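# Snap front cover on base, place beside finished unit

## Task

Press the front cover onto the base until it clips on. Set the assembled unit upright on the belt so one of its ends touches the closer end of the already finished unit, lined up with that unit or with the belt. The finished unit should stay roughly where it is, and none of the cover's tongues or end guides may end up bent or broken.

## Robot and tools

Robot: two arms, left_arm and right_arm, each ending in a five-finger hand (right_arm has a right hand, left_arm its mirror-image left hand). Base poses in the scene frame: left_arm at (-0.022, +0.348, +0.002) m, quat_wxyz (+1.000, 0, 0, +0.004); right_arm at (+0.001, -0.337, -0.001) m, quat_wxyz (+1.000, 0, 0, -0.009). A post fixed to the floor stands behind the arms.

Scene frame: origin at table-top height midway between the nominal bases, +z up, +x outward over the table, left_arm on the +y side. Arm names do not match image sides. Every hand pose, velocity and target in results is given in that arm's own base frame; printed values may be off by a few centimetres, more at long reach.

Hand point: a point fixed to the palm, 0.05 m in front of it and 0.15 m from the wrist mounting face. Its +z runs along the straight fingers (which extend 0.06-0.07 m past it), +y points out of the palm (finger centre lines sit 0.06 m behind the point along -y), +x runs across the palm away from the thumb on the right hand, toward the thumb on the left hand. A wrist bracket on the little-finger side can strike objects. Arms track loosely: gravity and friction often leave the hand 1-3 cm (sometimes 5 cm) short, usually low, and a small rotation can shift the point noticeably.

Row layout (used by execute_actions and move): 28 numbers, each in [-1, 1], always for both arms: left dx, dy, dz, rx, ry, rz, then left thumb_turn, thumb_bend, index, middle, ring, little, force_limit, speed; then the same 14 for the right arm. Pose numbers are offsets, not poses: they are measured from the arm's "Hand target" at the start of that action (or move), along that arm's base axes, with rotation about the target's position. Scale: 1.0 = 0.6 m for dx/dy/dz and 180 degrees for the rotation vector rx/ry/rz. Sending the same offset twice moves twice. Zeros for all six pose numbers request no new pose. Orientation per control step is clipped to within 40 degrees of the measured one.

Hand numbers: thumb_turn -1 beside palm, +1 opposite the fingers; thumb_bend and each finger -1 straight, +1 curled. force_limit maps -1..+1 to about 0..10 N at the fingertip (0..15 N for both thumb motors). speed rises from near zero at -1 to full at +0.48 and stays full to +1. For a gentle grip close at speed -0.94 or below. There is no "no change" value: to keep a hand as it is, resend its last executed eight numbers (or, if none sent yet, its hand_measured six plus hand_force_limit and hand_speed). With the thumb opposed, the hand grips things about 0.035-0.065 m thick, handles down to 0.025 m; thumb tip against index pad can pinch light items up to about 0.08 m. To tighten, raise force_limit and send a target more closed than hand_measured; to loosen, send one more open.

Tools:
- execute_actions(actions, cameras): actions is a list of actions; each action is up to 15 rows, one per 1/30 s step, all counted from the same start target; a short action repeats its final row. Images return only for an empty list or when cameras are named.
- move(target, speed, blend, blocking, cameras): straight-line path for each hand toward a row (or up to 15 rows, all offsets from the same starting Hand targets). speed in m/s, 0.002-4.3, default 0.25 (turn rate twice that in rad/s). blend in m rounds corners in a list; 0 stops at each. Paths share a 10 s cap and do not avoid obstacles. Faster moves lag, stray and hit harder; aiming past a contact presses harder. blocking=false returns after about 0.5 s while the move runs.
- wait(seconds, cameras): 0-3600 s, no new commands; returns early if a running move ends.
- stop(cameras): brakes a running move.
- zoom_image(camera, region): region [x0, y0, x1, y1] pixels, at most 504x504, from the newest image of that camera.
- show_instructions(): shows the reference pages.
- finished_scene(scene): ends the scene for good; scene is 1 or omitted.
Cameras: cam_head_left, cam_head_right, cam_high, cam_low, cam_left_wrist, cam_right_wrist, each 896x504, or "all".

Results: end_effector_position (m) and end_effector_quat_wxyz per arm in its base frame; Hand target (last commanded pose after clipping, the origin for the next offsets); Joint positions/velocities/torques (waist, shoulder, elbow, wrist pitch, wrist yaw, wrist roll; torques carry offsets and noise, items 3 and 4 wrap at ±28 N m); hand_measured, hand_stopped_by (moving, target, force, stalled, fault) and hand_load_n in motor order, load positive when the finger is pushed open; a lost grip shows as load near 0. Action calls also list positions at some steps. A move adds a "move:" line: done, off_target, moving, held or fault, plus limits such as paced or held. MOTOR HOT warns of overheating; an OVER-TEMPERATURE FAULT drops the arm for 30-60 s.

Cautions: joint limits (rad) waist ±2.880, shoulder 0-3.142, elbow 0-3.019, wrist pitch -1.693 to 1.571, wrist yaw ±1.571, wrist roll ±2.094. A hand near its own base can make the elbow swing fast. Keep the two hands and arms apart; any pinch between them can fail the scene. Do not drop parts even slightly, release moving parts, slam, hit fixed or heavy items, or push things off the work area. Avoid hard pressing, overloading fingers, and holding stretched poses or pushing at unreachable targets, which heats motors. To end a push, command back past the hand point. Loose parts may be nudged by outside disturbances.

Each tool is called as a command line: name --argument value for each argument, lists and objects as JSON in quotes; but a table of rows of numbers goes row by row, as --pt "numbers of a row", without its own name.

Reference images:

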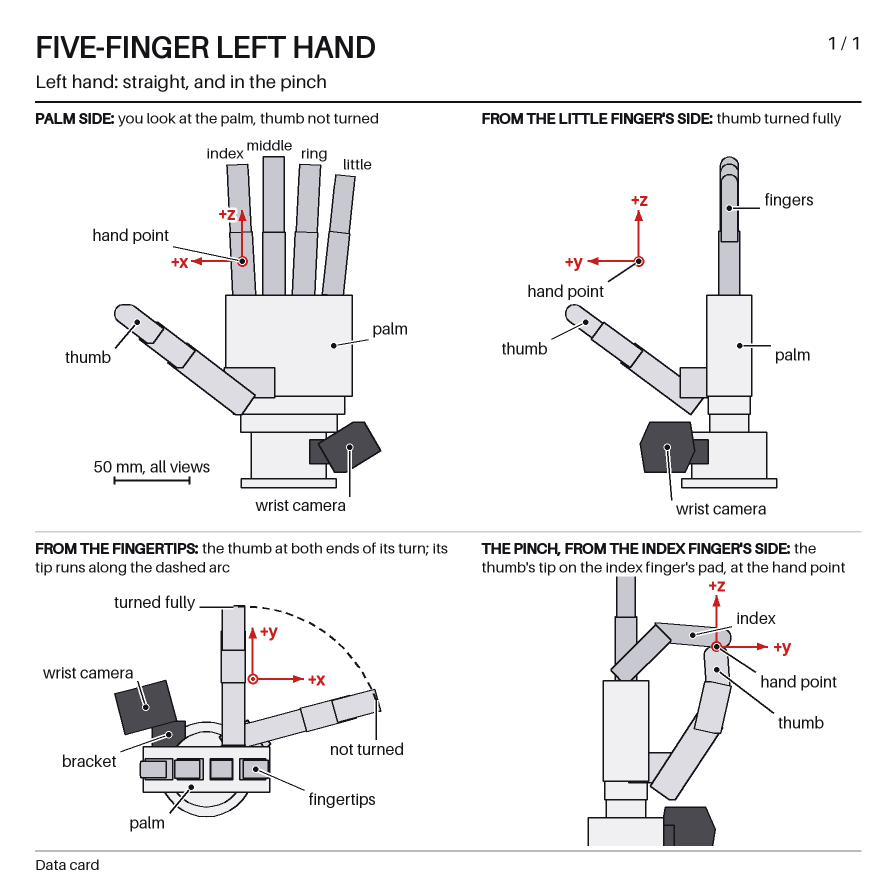

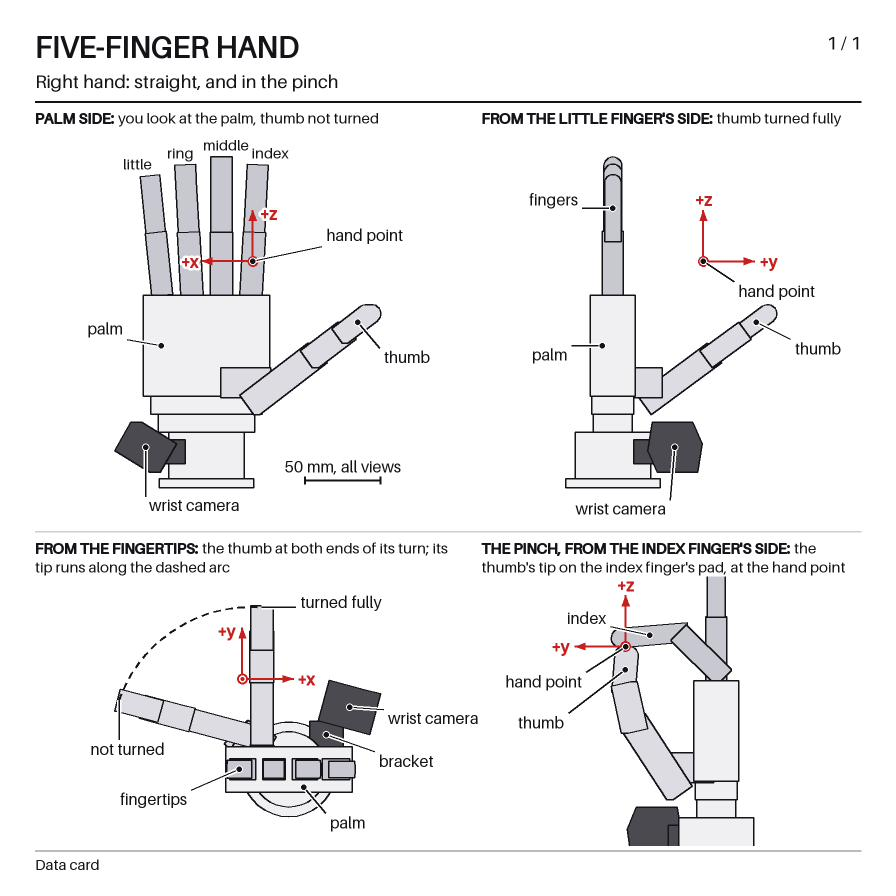

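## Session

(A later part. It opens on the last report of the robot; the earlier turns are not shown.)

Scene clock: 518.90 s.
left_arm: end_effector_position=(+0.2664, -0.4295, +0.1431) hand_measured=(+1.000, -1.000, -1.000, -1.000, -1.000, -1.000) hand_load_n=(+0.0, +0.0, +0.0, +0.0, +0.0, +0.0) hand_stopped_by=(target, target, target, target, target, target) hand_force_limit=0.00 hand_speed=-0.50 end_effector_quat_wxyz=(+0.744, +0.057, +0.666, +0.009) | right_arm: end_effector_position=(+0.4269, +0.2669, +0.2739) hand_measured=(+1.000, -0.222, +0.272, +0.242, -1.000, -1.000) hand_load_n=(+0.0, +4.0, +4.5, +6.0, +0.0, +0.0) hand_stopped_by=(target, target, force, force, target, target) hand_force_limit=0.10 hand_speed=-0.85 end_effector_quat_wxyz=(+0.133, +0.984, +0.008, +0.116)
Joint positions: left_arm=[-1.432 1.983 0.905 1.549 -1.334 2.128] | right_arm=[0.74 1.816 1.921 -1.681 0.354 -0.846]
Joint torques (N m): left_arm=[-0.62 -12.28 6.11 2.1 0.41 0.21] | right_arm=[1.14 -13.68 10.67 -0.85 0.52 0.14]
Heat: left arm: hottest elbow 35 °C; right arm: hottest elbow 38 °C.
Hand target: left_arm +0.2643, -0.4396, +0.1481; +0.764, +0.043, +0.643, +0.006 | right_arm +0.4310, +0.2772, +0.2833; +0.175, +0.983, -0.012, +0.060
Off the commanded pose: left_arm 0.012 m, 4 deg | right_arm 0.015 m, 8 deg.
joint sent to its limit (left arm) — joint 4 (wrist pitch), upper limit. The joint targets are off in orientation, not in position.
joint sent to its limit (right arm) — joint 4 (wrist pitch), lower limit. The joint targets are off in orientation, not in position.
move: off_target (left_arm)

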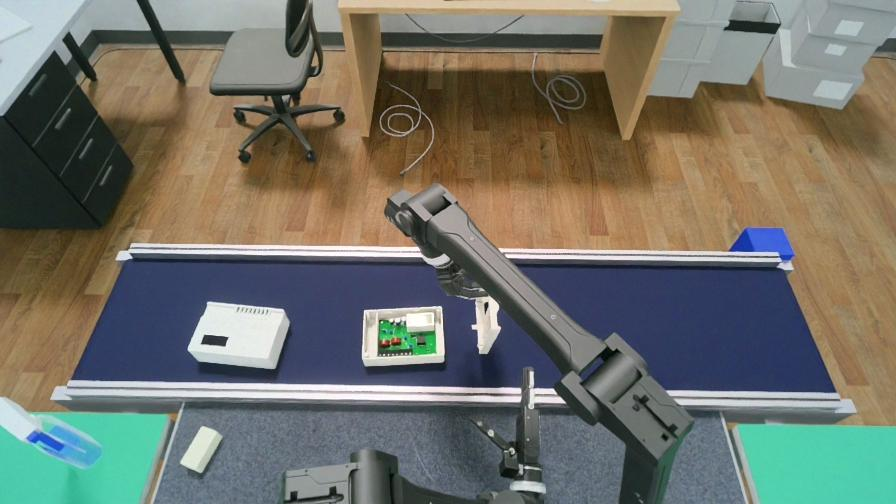

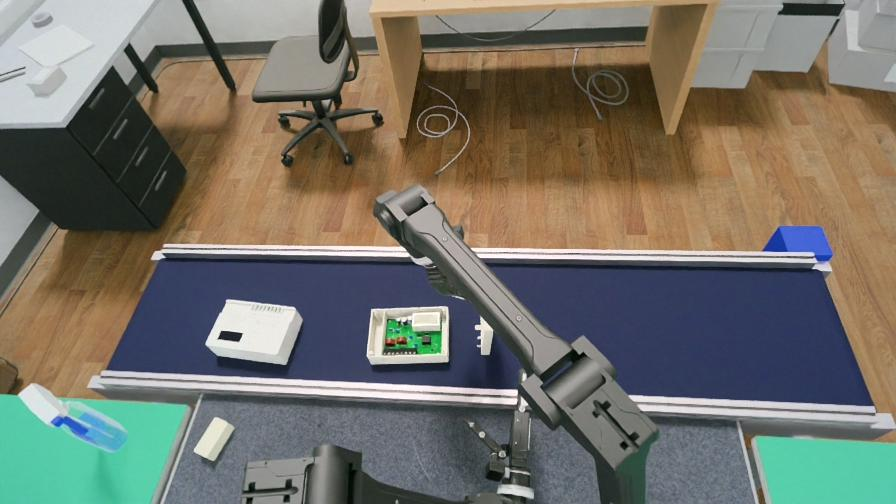

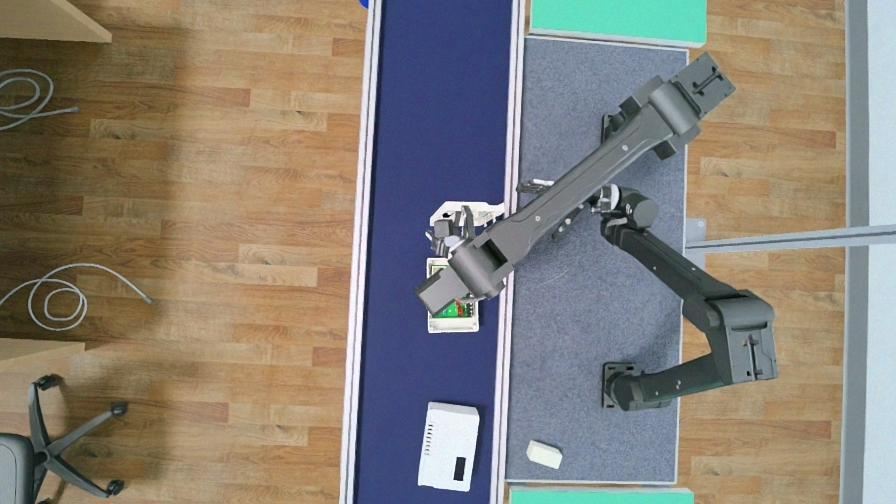

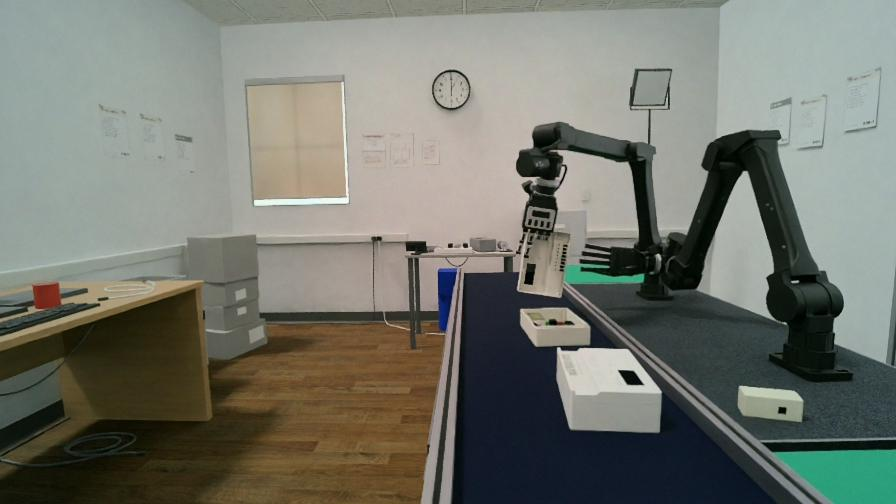

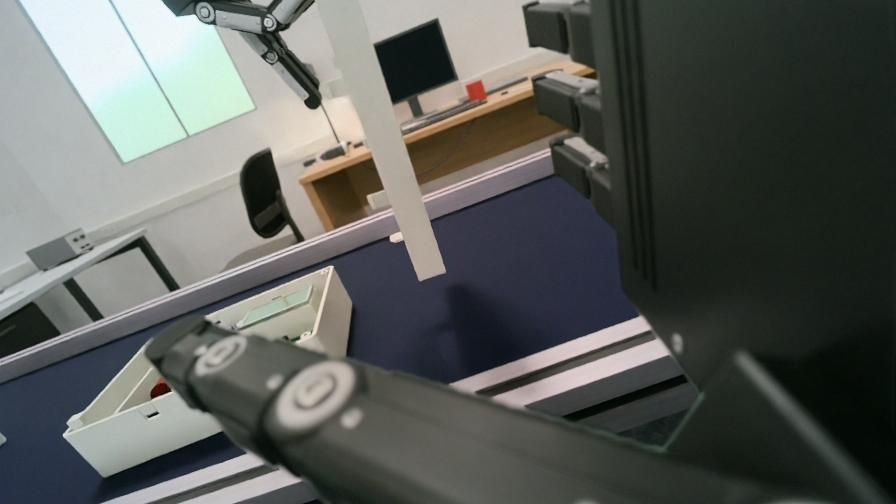

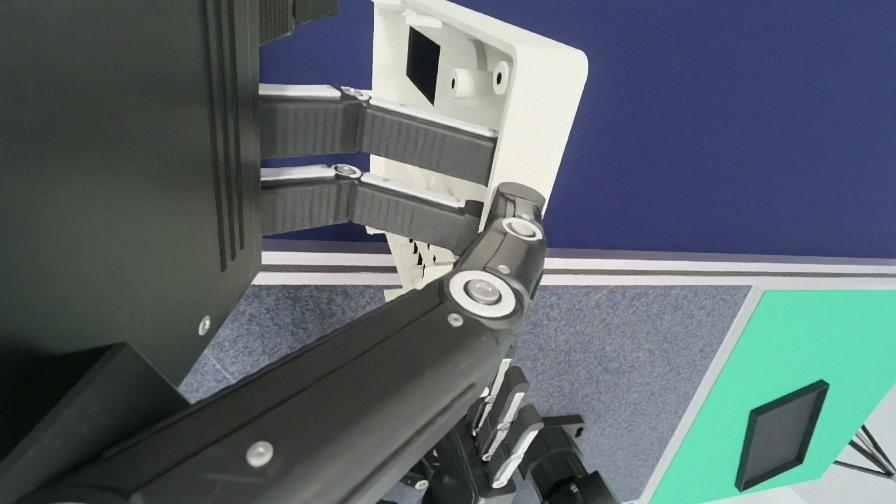

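move --target '[0.18,0.0143,0.0217,0,0,0,1,-1,-1,-1,-1,-1,0,-0.5,0,0,0,0,0,0,1,-0.22,0.8,0.8,-1,-1,0.1,-0.85]' --speed 0.06 --cameras '["all"]'

Scene clock: 544.37 s.
left_arm: end_effector_position=(+0.3668, -0.4224, +0.1599) hand_measured=(+1.000, -1.000, -1.000, -1.000, -1.000, -1.000) hand_load_n=(+0.5, +0.0, +0.0, +0.0, +0.0, +0.0) hand_stopped_by=(target, target, target, target, target, target) hand_force_limit=0.00 hand_speed=-0.50 end_effector_quat_wxyz=(+0.763, +0.051, +0.644, +0.014) | right_arm: end_effector_position=(+0.4269, +0.2669, +0.2739) hand_measured=(+1.000, -0.222, +0.272, +0.242, -1.000, -1.000) hand_load_n=(+0.0, +4.0, +4.5, +6.5, +0.0, +0.0) hand_stopped_by=(target, target, force, force, target, target) hand_force_limit=0.10 hand_speed=-0.85 end_effector_quat_wxyz=(+0.133, +0.984, +0.008, +0.116)
Joint positions: left_arm=[-1.229 1.983 0.957 1.429 -1.137 2.038] | right_arm=[0.74 1.816 1.921 -1.681 0.354 -0.846]
Joint torques (N m): left_arm=[-0.38 -12.92 6.71 1.11 0.34 -0.15] | right_arm=[1.14 -13.74 10.67 -0.84 0.52 0.14]
Heat: left arm: hottest elbow 33 °C; right arm: hottest elbow 39 °C.
Hand target: left_arm +0.3722, -0.4312, +0.1611; +0.764, +0.044, +0.643, +0.006 | right_arm +0.4310, +0.2772, +0.2833; +0.175, +0.983, -0.012, +0.060
Off the commanded pose: left_arm 0.010 m, 1 deg | right_arm 0.015 m, 8 deg.
joint sent to its limit (right arm) — joint 4 (wrist pitch), lower limit. The joint targets are off in orientation, not in position.
move: done

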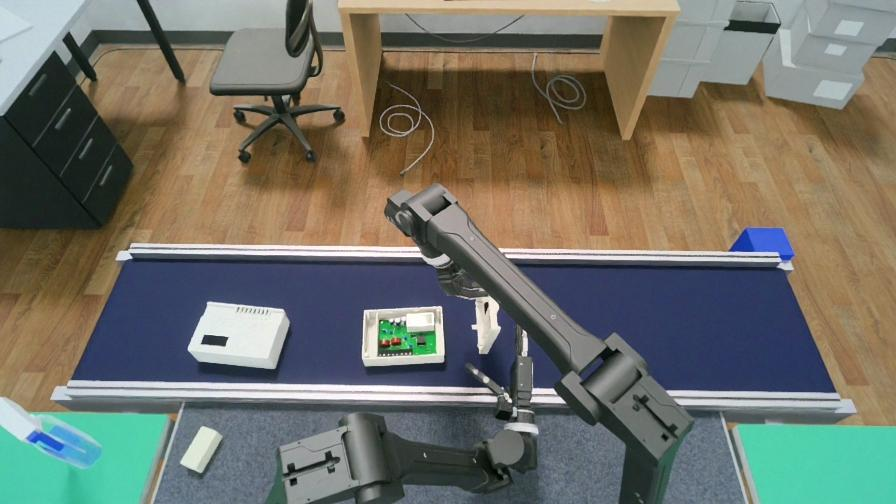

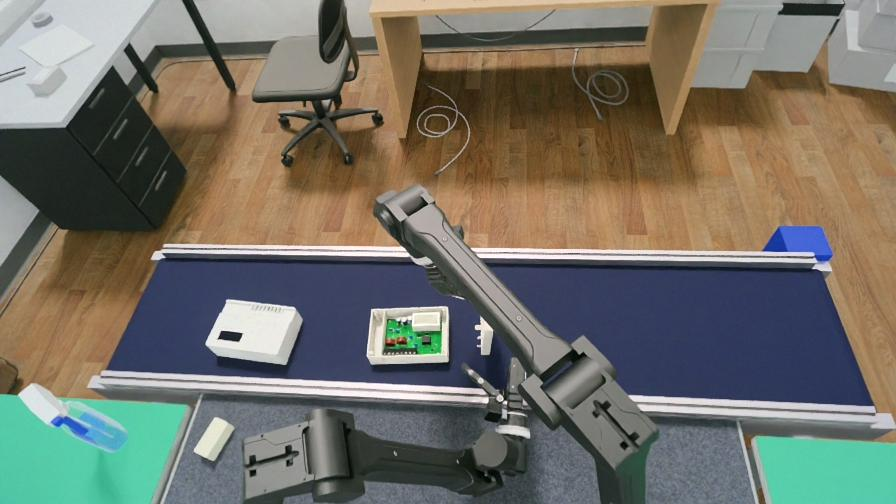

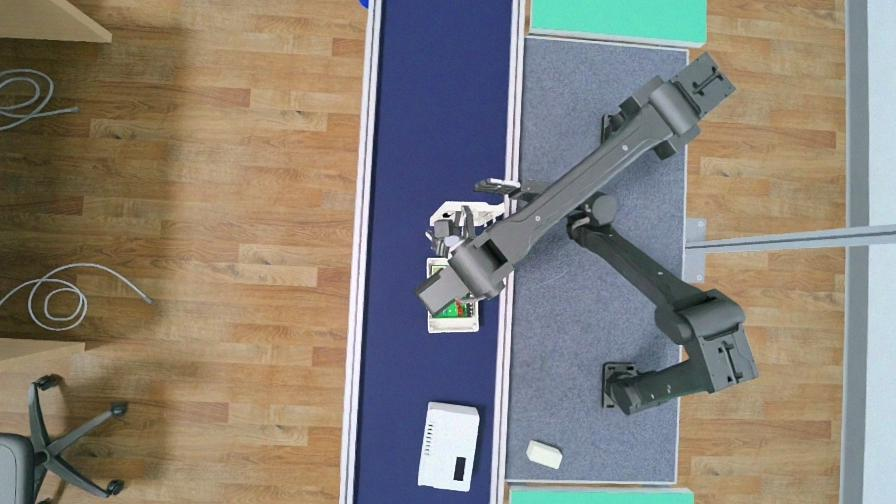

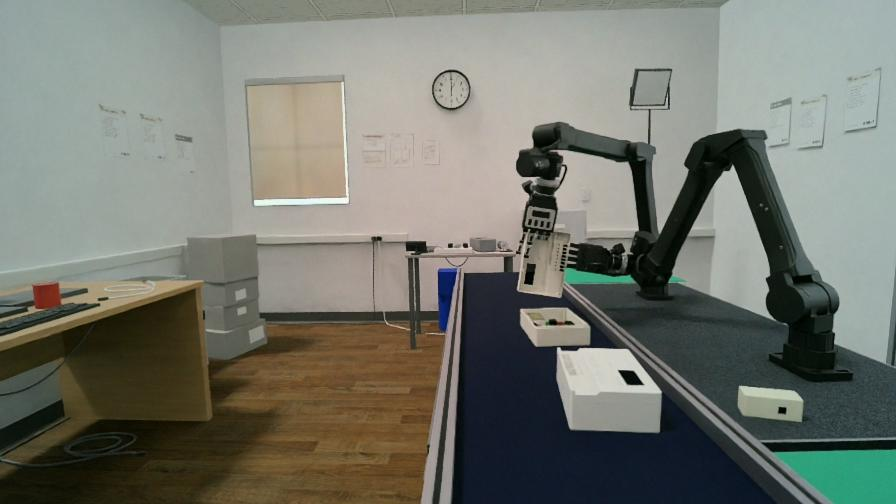

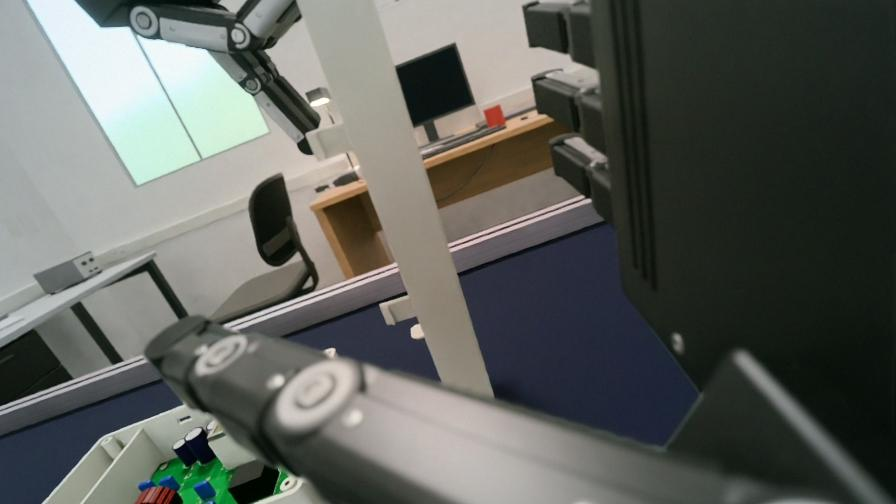

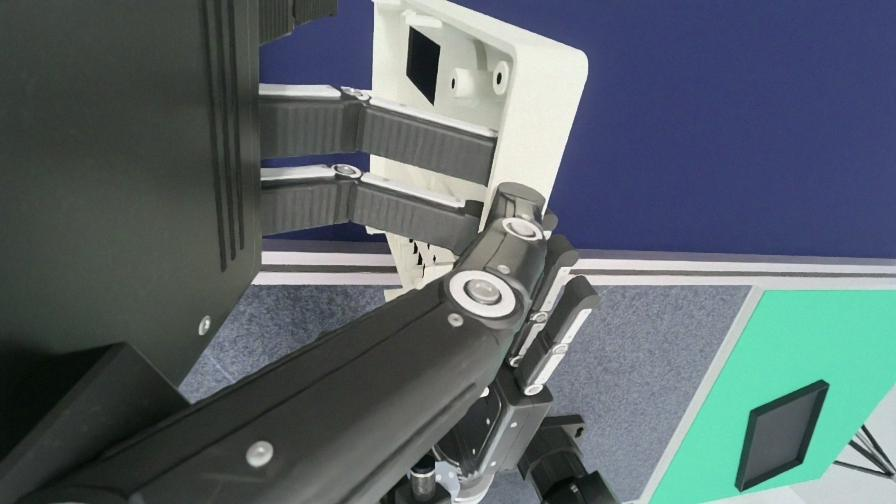

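zoom_image --camera "cam_left_wrist" --region '[140, 0, 640, 480]'

zoom_image --camera "cam_low" --region '[500, 210, 640, 310]'

zoom_image --camera "cam_high" --region '[425, 160, 565, 260]'

Scaled by 1.008 from the camera's image (finer frame: 1280x720).

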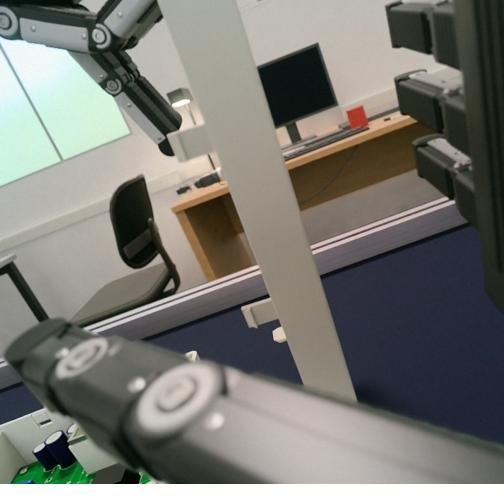

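Scaled by 3.600 from the camera's image (finer frame: 1280x720).

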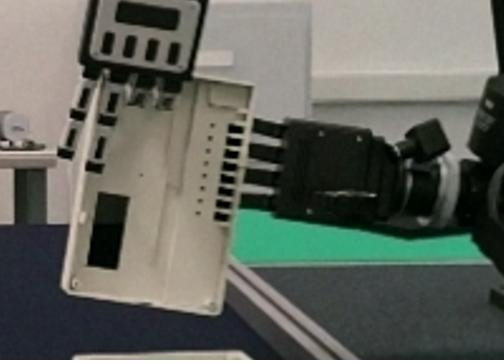

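Scaled by 3.600 from the camera's image (finer frame: 1280x720).

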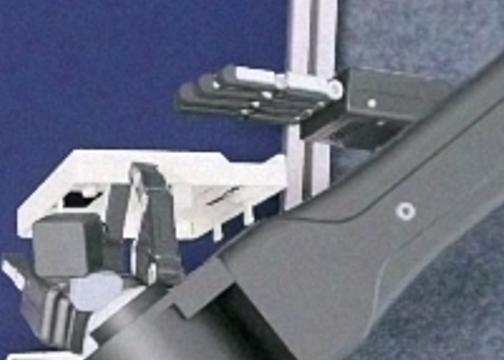

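move --target '[0.045,0.022,0,0,0,0,1,-1,-1,-1,-1,-1,0,-0.5,0,0,0,0,0,0,1,-0.22,0.8,0.8,-1,-1,0.1,-0.85]' --speed 0.05 --cameras '["cam_left_wrist","cam_low","cam_high","cam_right_wrist"]'

Scene clock: 553.10 s.
left_arm: end_effector_position=(+0.3951, -0.4125, +0.1566) hand_measured=(+1.000, -1.000, -1.000, -1.000, -1.000, -1.000) hand_load_n=(+0.0, +0.0, +0.0, +0.0, +0.0, +0.0) hand_stopped_by=(target, target, target, target, target, target) hand_force_limit=0.00 hand_speed=-0.50 end_effector_quat_wxyz=(+0.763, +0.052, +0.645, +0.015) | right_arm: end_effector_position=(+0.4269, +0.2669, +0.2739) hand_measured=(+1.000, -0.222, +0.272, +0.242, -1.000, -1.000) hand_load_n=(+0.0, +4.0, +4.5, +6.0, +0.0, +0.0) hand_stopped_by=(target, target, force, force, target, target) hand_force_limit=0.10 hand_speed=-0.85 end_effector_quat_wxyz=(+0.133, +0.984, +0.008, +0.116)
Joint positions: left_arm=[-1.17 1.983 0.957 1.383 -1.083 1.988] | right_arm=[0.74 1.816 1.921 -1.681 0.354 -0.846]
Joint torques (N m): left_arm=[0.03 -14.21 5.97 1.25 0.33 -0.11] | right_arm=[1.14 -13.68 10.67 -0.84 0.52 0.14]
Heat: left arm: hottest elbow 33 °C; right arm: hottest elbow 39 °C.
Hand target: left_arm +0.3992, -0.4180, +0.1611; +0.764, +0.044, +0.643, +0.006 | right_arm +0.4310, +0.2772, +0.2833; +0.175, +0.983, -0.012, +0.060
Off the commanded pose: left_arm 0.008 m, 1 deg | right_arm 0.015 m, 8 deg.
joint sent to its limit (right arm) — joint 4 (wrist pitch), lower limit. The joint targets are off in orientation, not in position.
move: done
Images, in order (width x height): cam_high 896x504, cam_low 896x504, cam_left_wrist 896x504, cam_right_wrist 896x504.

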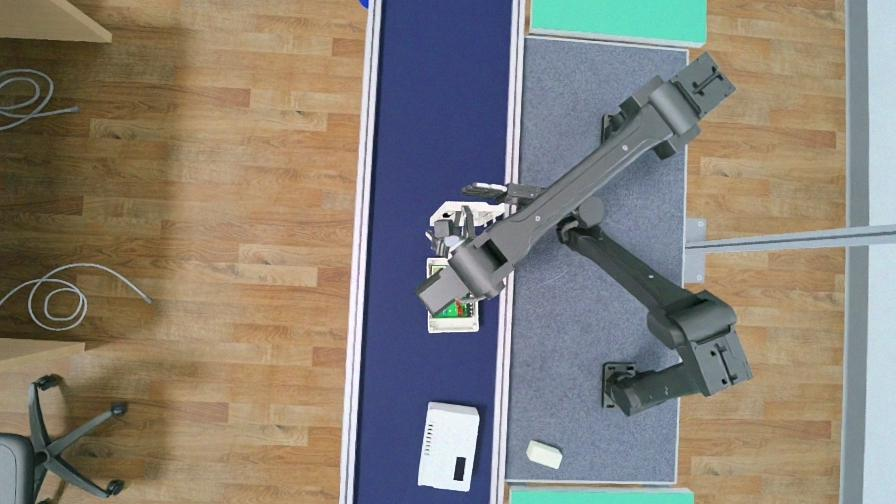

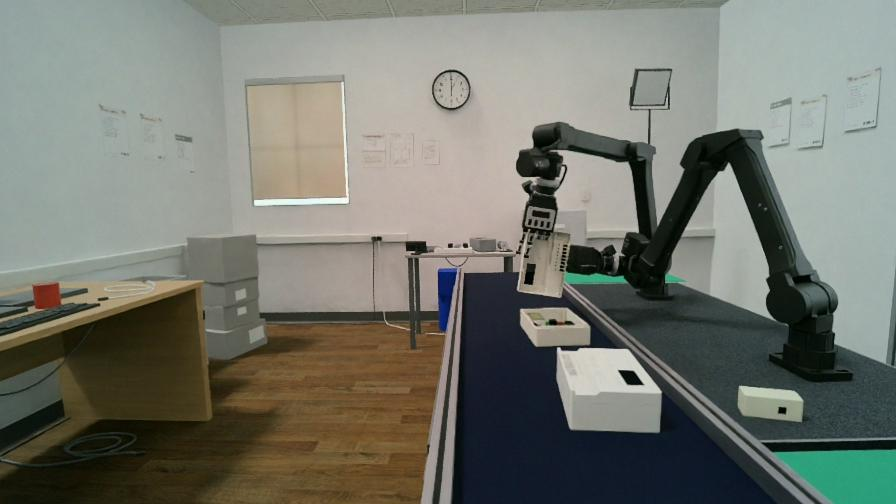

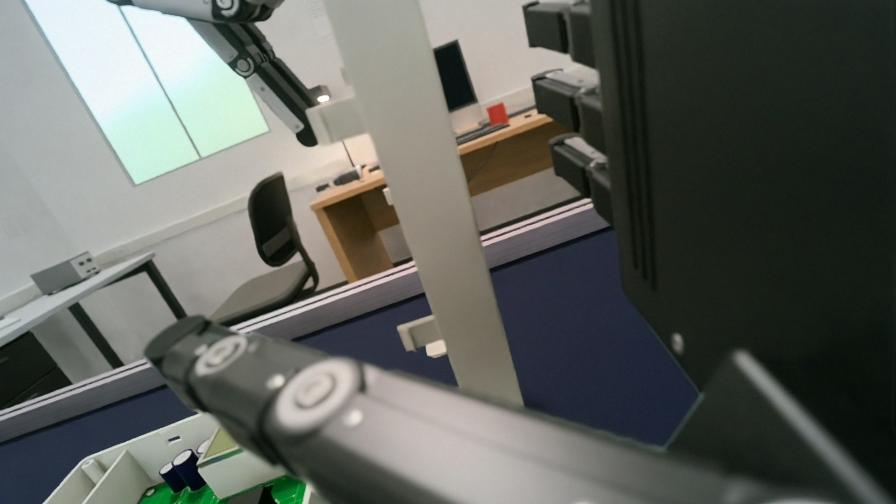

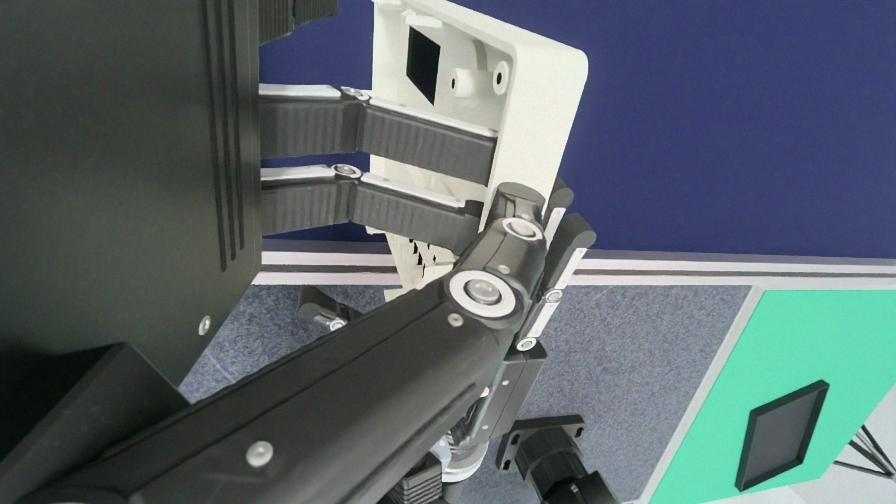

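move --target '[0.045,0.005,0.005,0,0,0,1,-1,-1,-1,-1,-1,0,-0.5,0,0,0,0,0,0,1,-0.22,0.8,0.8,-1,-1,0.1,-0.85]' --speed 0.04 --cameras '["cam_left_wrist","cam_low","cam_high","cam_right_wrist"]'

Scene clock: 558.53 s.
left_arm: end_effector_position=(+0.4196, -0.4070, +0.1552) hand_measured=(+1.000, -1.000, -1.000, -1.000, -1.000, -1.000) hand_load_n=(+0.0, +0.0, +0.0, +0.0, +0.0, +0.0) hand_stopped_by=(target, target, target, target, target, target) hand_force_limit=0.00 hand_speed=-0.50 end_effector_quat_wxyz=(+0.761, +0.056, +0.647, +0.018) | right_arm: end_effector_position=(+0.4269, +0.2669, +0.2739) hand_measured=(+1.000, -0.222, +0.272, +0.242, -1.000, -1.000) hand_load_n=(+0.0, +4.0, +4.5, +6.5, +0.0, +0.0) hand_stopped_by=(target, target, force, force, target, target) hand_force_limit=0.10 hand_speed=-0.85 end_effector_quat_wxyz=(+0.133, +0.984, +0.008, +0.116)
Joint positions: left_arm=[-1.121 1.983 0.968 1.329 -1.036 1.953] | right_arm=[0.74 1.816 1.921 -1.681 0.354 -0.846]
Joint torques (N m): left_arm=[-0.21 -14.33 7.08 1.25 0.32 -0.12] | right_arm=[1.14 -13.74 10.66 -0.85 0.52 0.14]
Heat: left arm: hottest elbow 33 °C; right arm: hottest elbow 39 °C.
Hand target: left_arm +0.4262, -0.4149, +0.1640; +0.764, +0.043, +0.643, +0.006 | right_arm +0.4310, +0.2772, +0.2833; +0.175, +0.983, -0.012, +0.060
Off the commanded pose: left_arm 0.014 m, 2 deg | right_arm 0.015 m, 8 deg.
joint sent to its limit (right arm) — joint 4 (wrist pitch), lower limit. The joint targets are off in orientation, not in position.
move: off_target (left_arm)
Images, in order (width x height): cam_high 896x504, cam_low 896x504, cam_left_wrist 896x504, cam_right_wrist 896x504.

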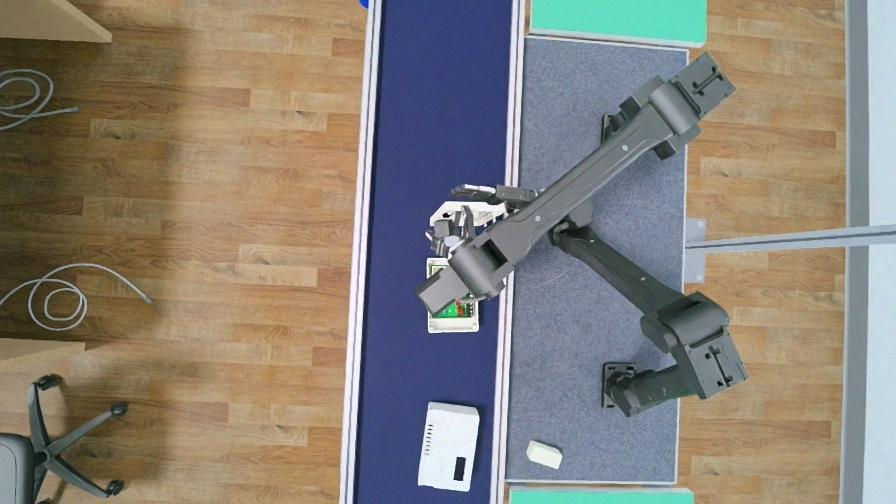

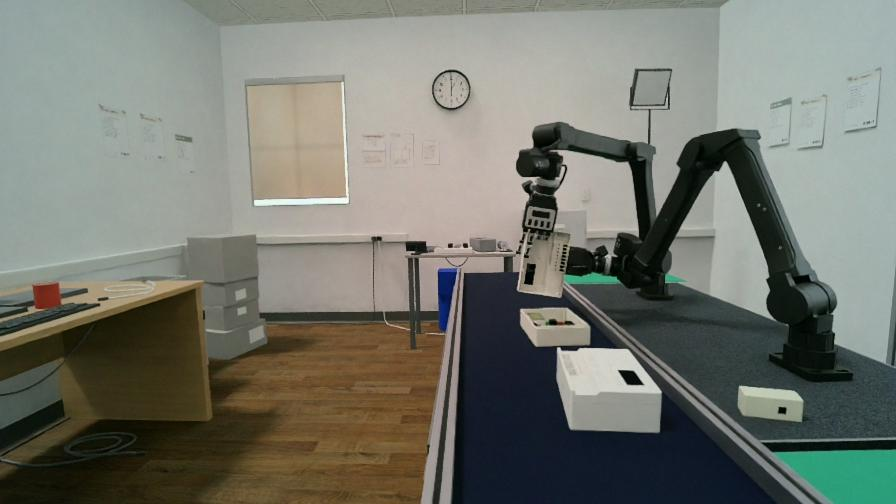

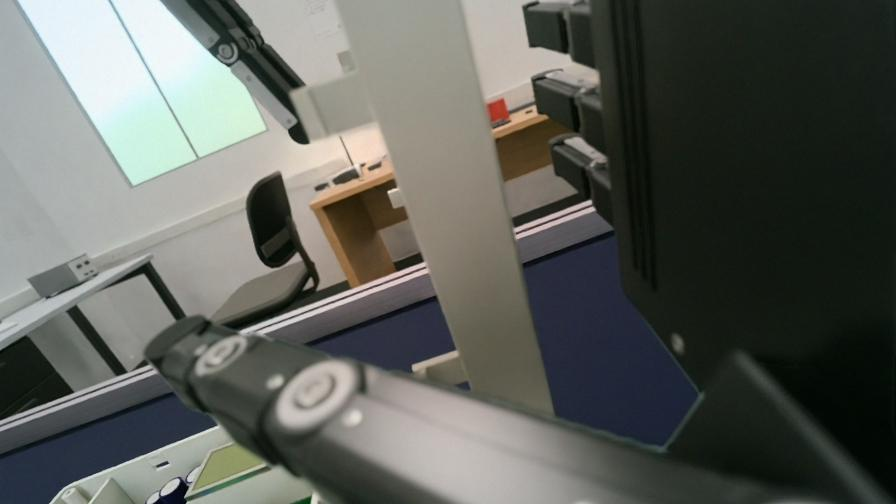

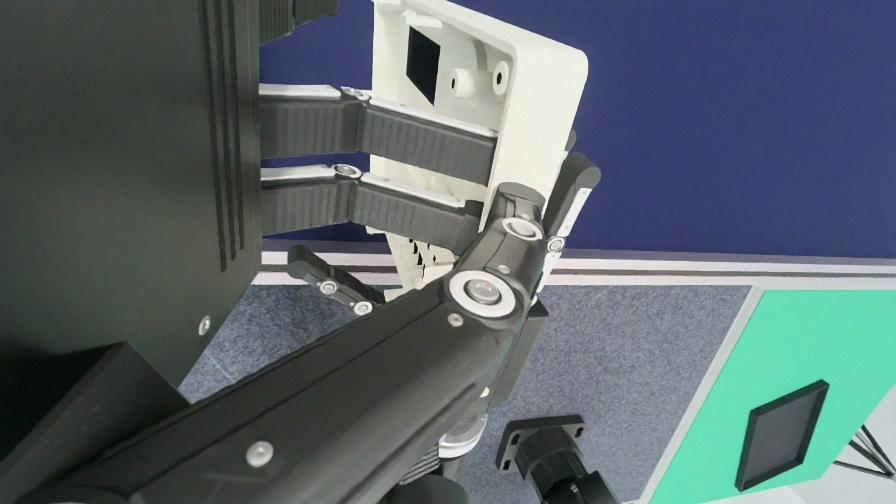

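zoom_image --camera "cam_high" --region '[425, 170, 545, 250]'

zoom_image --camera "cam_low" --region '[510, 220, 620, 300]'

zoom_image --camera "cam_right_wrist" --region '[260, 150, 620, 350]'

Scaled by 4.200 from the camera's image (finer frame: 1280x720).

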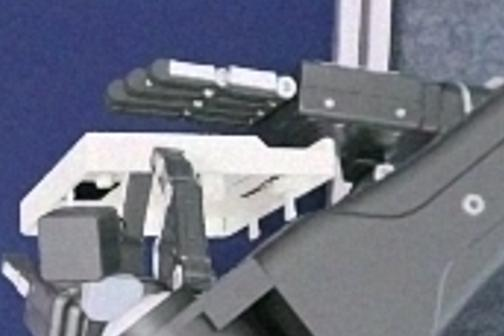

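Scaled by 4.582 from the camera's image (finer frame: 1280x720).

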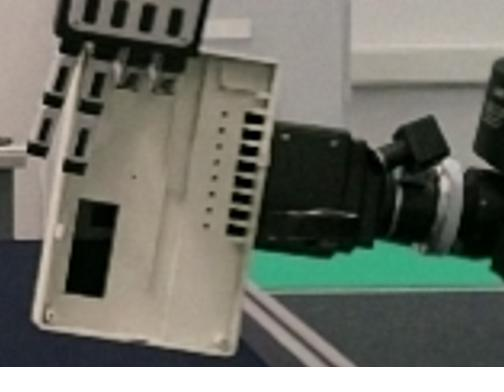

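Scaled by 1.400 from the camera's image (finer frame: 1280x720).

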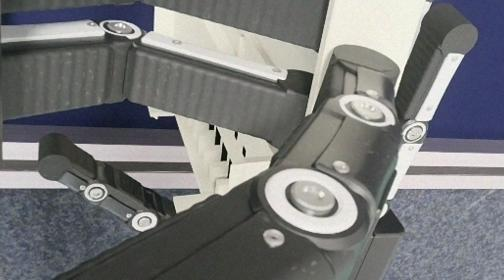

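move --target '[0.005,0.033,0.003,0,0,0,1,-1,-1,-1,-1,-1,0,-0.5,0,0,0,0,0,0,1,-0.22,0.8,0.8,-1,-1,0.1,-0.85]' --speed 0.04 --cameras '["cam_left_wrist","cam_high","cam_right_wrist"]'

Scene clock: 567.60 s.
left_arm: end_effector_position=(+0.4271, -0.3979, +0.1598) hand_measured=(+1.000, -1.000, -1.000, -1.000, -1.000, -1.000) hand_load_n=(+0.0, +0.0, +0.0, +0.0, +0.0, +0.0) hand_stopped_by=(target, target, target, target, target, target) hand_force_limit=0.00 hand_speed=-0.50 end_effector_quat_wxyz=(+0.763, +0.052, +0.644, +0.013) | right_arm: end_effector_position=(+0.4269, +0.2669, +0.2739) hand_measured=(+1.000, -0.222, +0.272, +0.242, -1.000, -1.000) hand_load_n=(+0.0, +4.0, +5.0, +6.5, +0.0, +0.0) hand_stopped_by=(target, target, force, force, target, target) hand_force_limit=0.10 hand_speed=-0.85 end_effector_quat_wxyz=(+0.133, +0.984, +0.008, +0.116)
Joint positions: left_arm=[-1.1 1.966 0.953 1.329 -1.014 1.939] | right_arm=[0.74 1.816 1.921 -1.681 0.354 -0.846]
Joint torques (N m): left_arm=[0.38 -15.21 4.49 1.47 0.3 -0.1] | right_arm=[1.14 -13.74 10.66 -0.84 0.52 0.14]
Heat: left arm: hottest shoulder 33 °C; right arm: hottest elbow 39 °C.
Hand target: left_arm +0.4292, -0.3952, +0.1659; +0.764, +0.044, +0.643, +0.006 | right_arm +0.4310, +0.2772, +0.2833; +0.175, +0.983, -0.012, +0.060
Off the commanded pose: left_arm 0.007 m, 1 deg | right_arm 0.015 m, 8 deg.
joint sent to its limit (right arm) — joint 4 (wrist pitch), lower limit. The joint targets are off in orientation, not in position.
move: done
Images, in order (width x height): cam_high 896x504, cam_left_wrist 896x504, cam_right_wrist 896x504.

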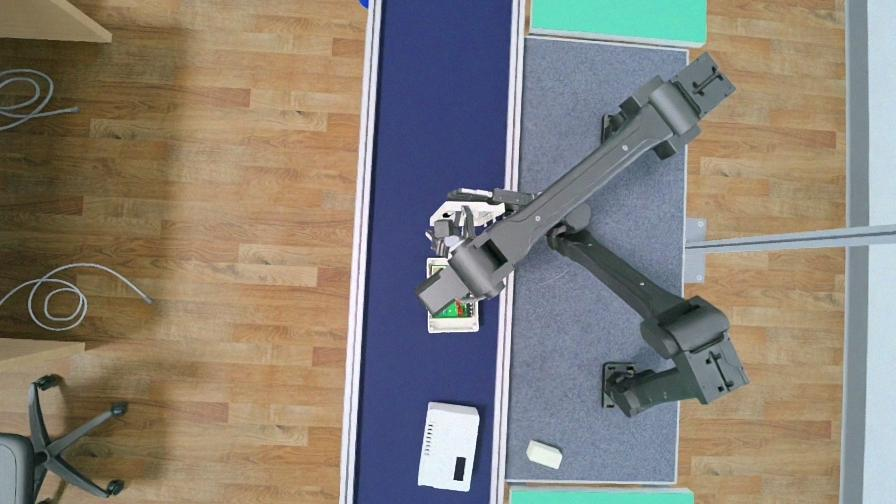

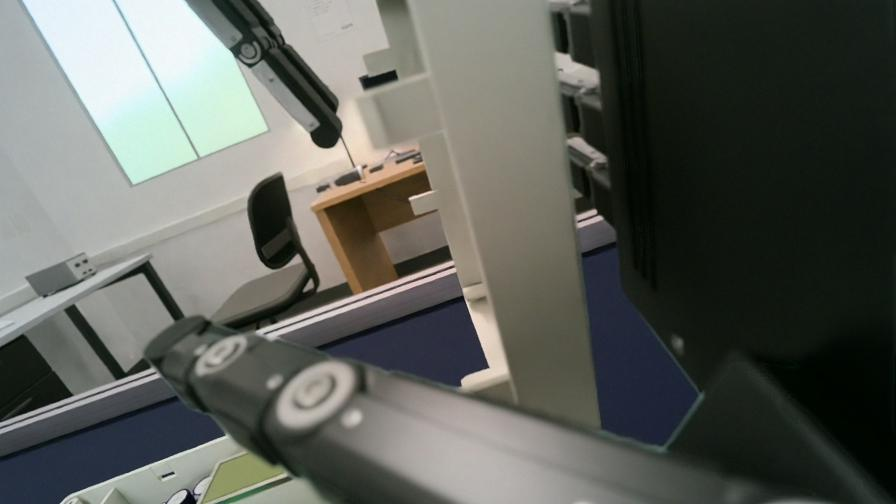

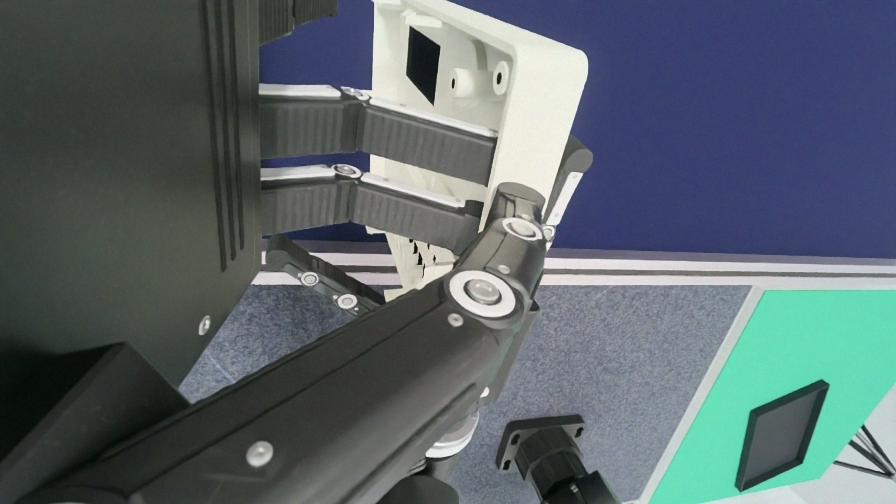

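zoom_image --camera "cam_left_wrist" --region '[200, 0, 700, 500]'

Scaled by 1.008 from the camera's image (finer frame: 1280x720).

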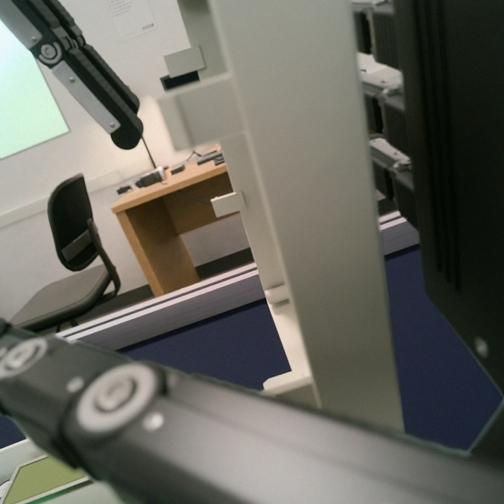

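move --target '[0.0,0.03,-0.003,0,0,0,1,-1,-1,-1,-1,-1,0,-0.5,0,0,0,0,0,0,1,-0.22,0.8,0.8,-1,-1,0.1,-0.85]' --speed 0.03 --cameras '["cam_left_wrist","cam_high","cam_right_wrist"]'

Scene clock: 575.43 s.
left_arm: end_effector_position=(+0.4264, -0.3818, +0.1552) hand_measured=(+1.000, -1.000, -1.000, -1.000, -1.000, -1.000) hand_load_n=(+0.5, +0.0, +0.0, +0.0, +0.0, +0.0) hand_stopped_by=(target, target, target, target, target, target) hand_force_limit=0.00 hand_speed=-0.50 end_effector_quat_wxyz=(+0.759, +0.061, +0.648, +0.018) | right_arm: end_effector_position=(+0.4268, +0.2670, +0.2736) hand_measured=(+1.000, -0.222, +0.272, +0.242, -1.000, -1.000) hand_load_n=(+0.0, +4.5, +4.0, +6.5, +0.0, +0.0) hand_stopped_by=(target, target, force, force, target, target) hand_force_limit=0.10 hand_speed=-0.85 end_effector_quat_wxyz=(+0.133, +0.984, +0.006, +0.116)
Joint positions: left_arm=[-1.086 1.946 0.903 1.329 -0.997 1.93] | right_arm=[0.74 1.817 1.921 -1.681 0.354 -0.843]
Joint torques (N m): left_arm=[0.67 -15.03 4.34 2.35 0.22 -0.15] | right_arm=[1.14 -13.68 10.67 -0.84 0.52 0.12]
Heat: left arm: hottest elbow 33 °C; right arm: hottest elbow 39 °C.
Hand target: left_arm +0.4291, -0.3771, +0.1641; +0.764, +0.043, +0.643, +0.006 | right_arm +0.4310, +0.2773, +0.2832; +0.175, +0.983, -0.012, +0.060
Off the commanded pose: left_arm 0.010 m, 2 deg | right_arm 0.015 m, 8 deg.
joint sent to its limit (right arm) — joint 4 (wrist pitch), lower limit. The joint targets are off in orientation, not in position.
move: done
Images, in order (width x height): cam_high 896x504, cam_left_wrist 896x504, cam_right_wrist 896x504.

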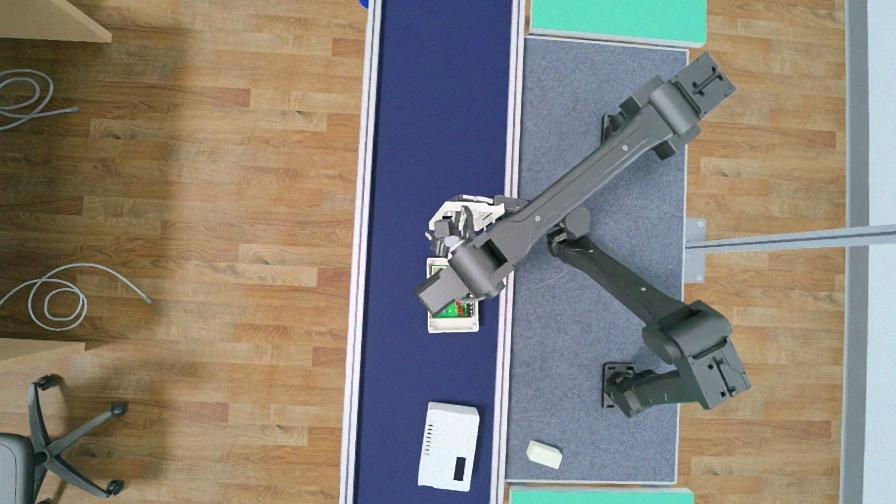

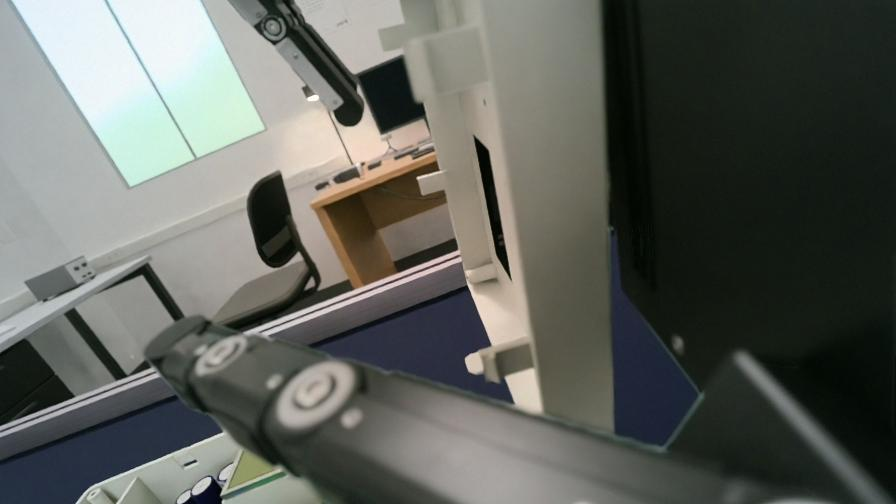

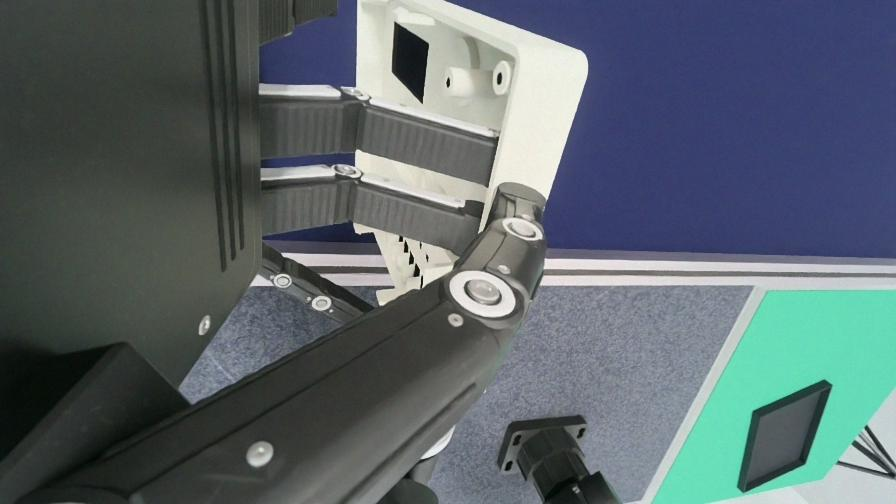

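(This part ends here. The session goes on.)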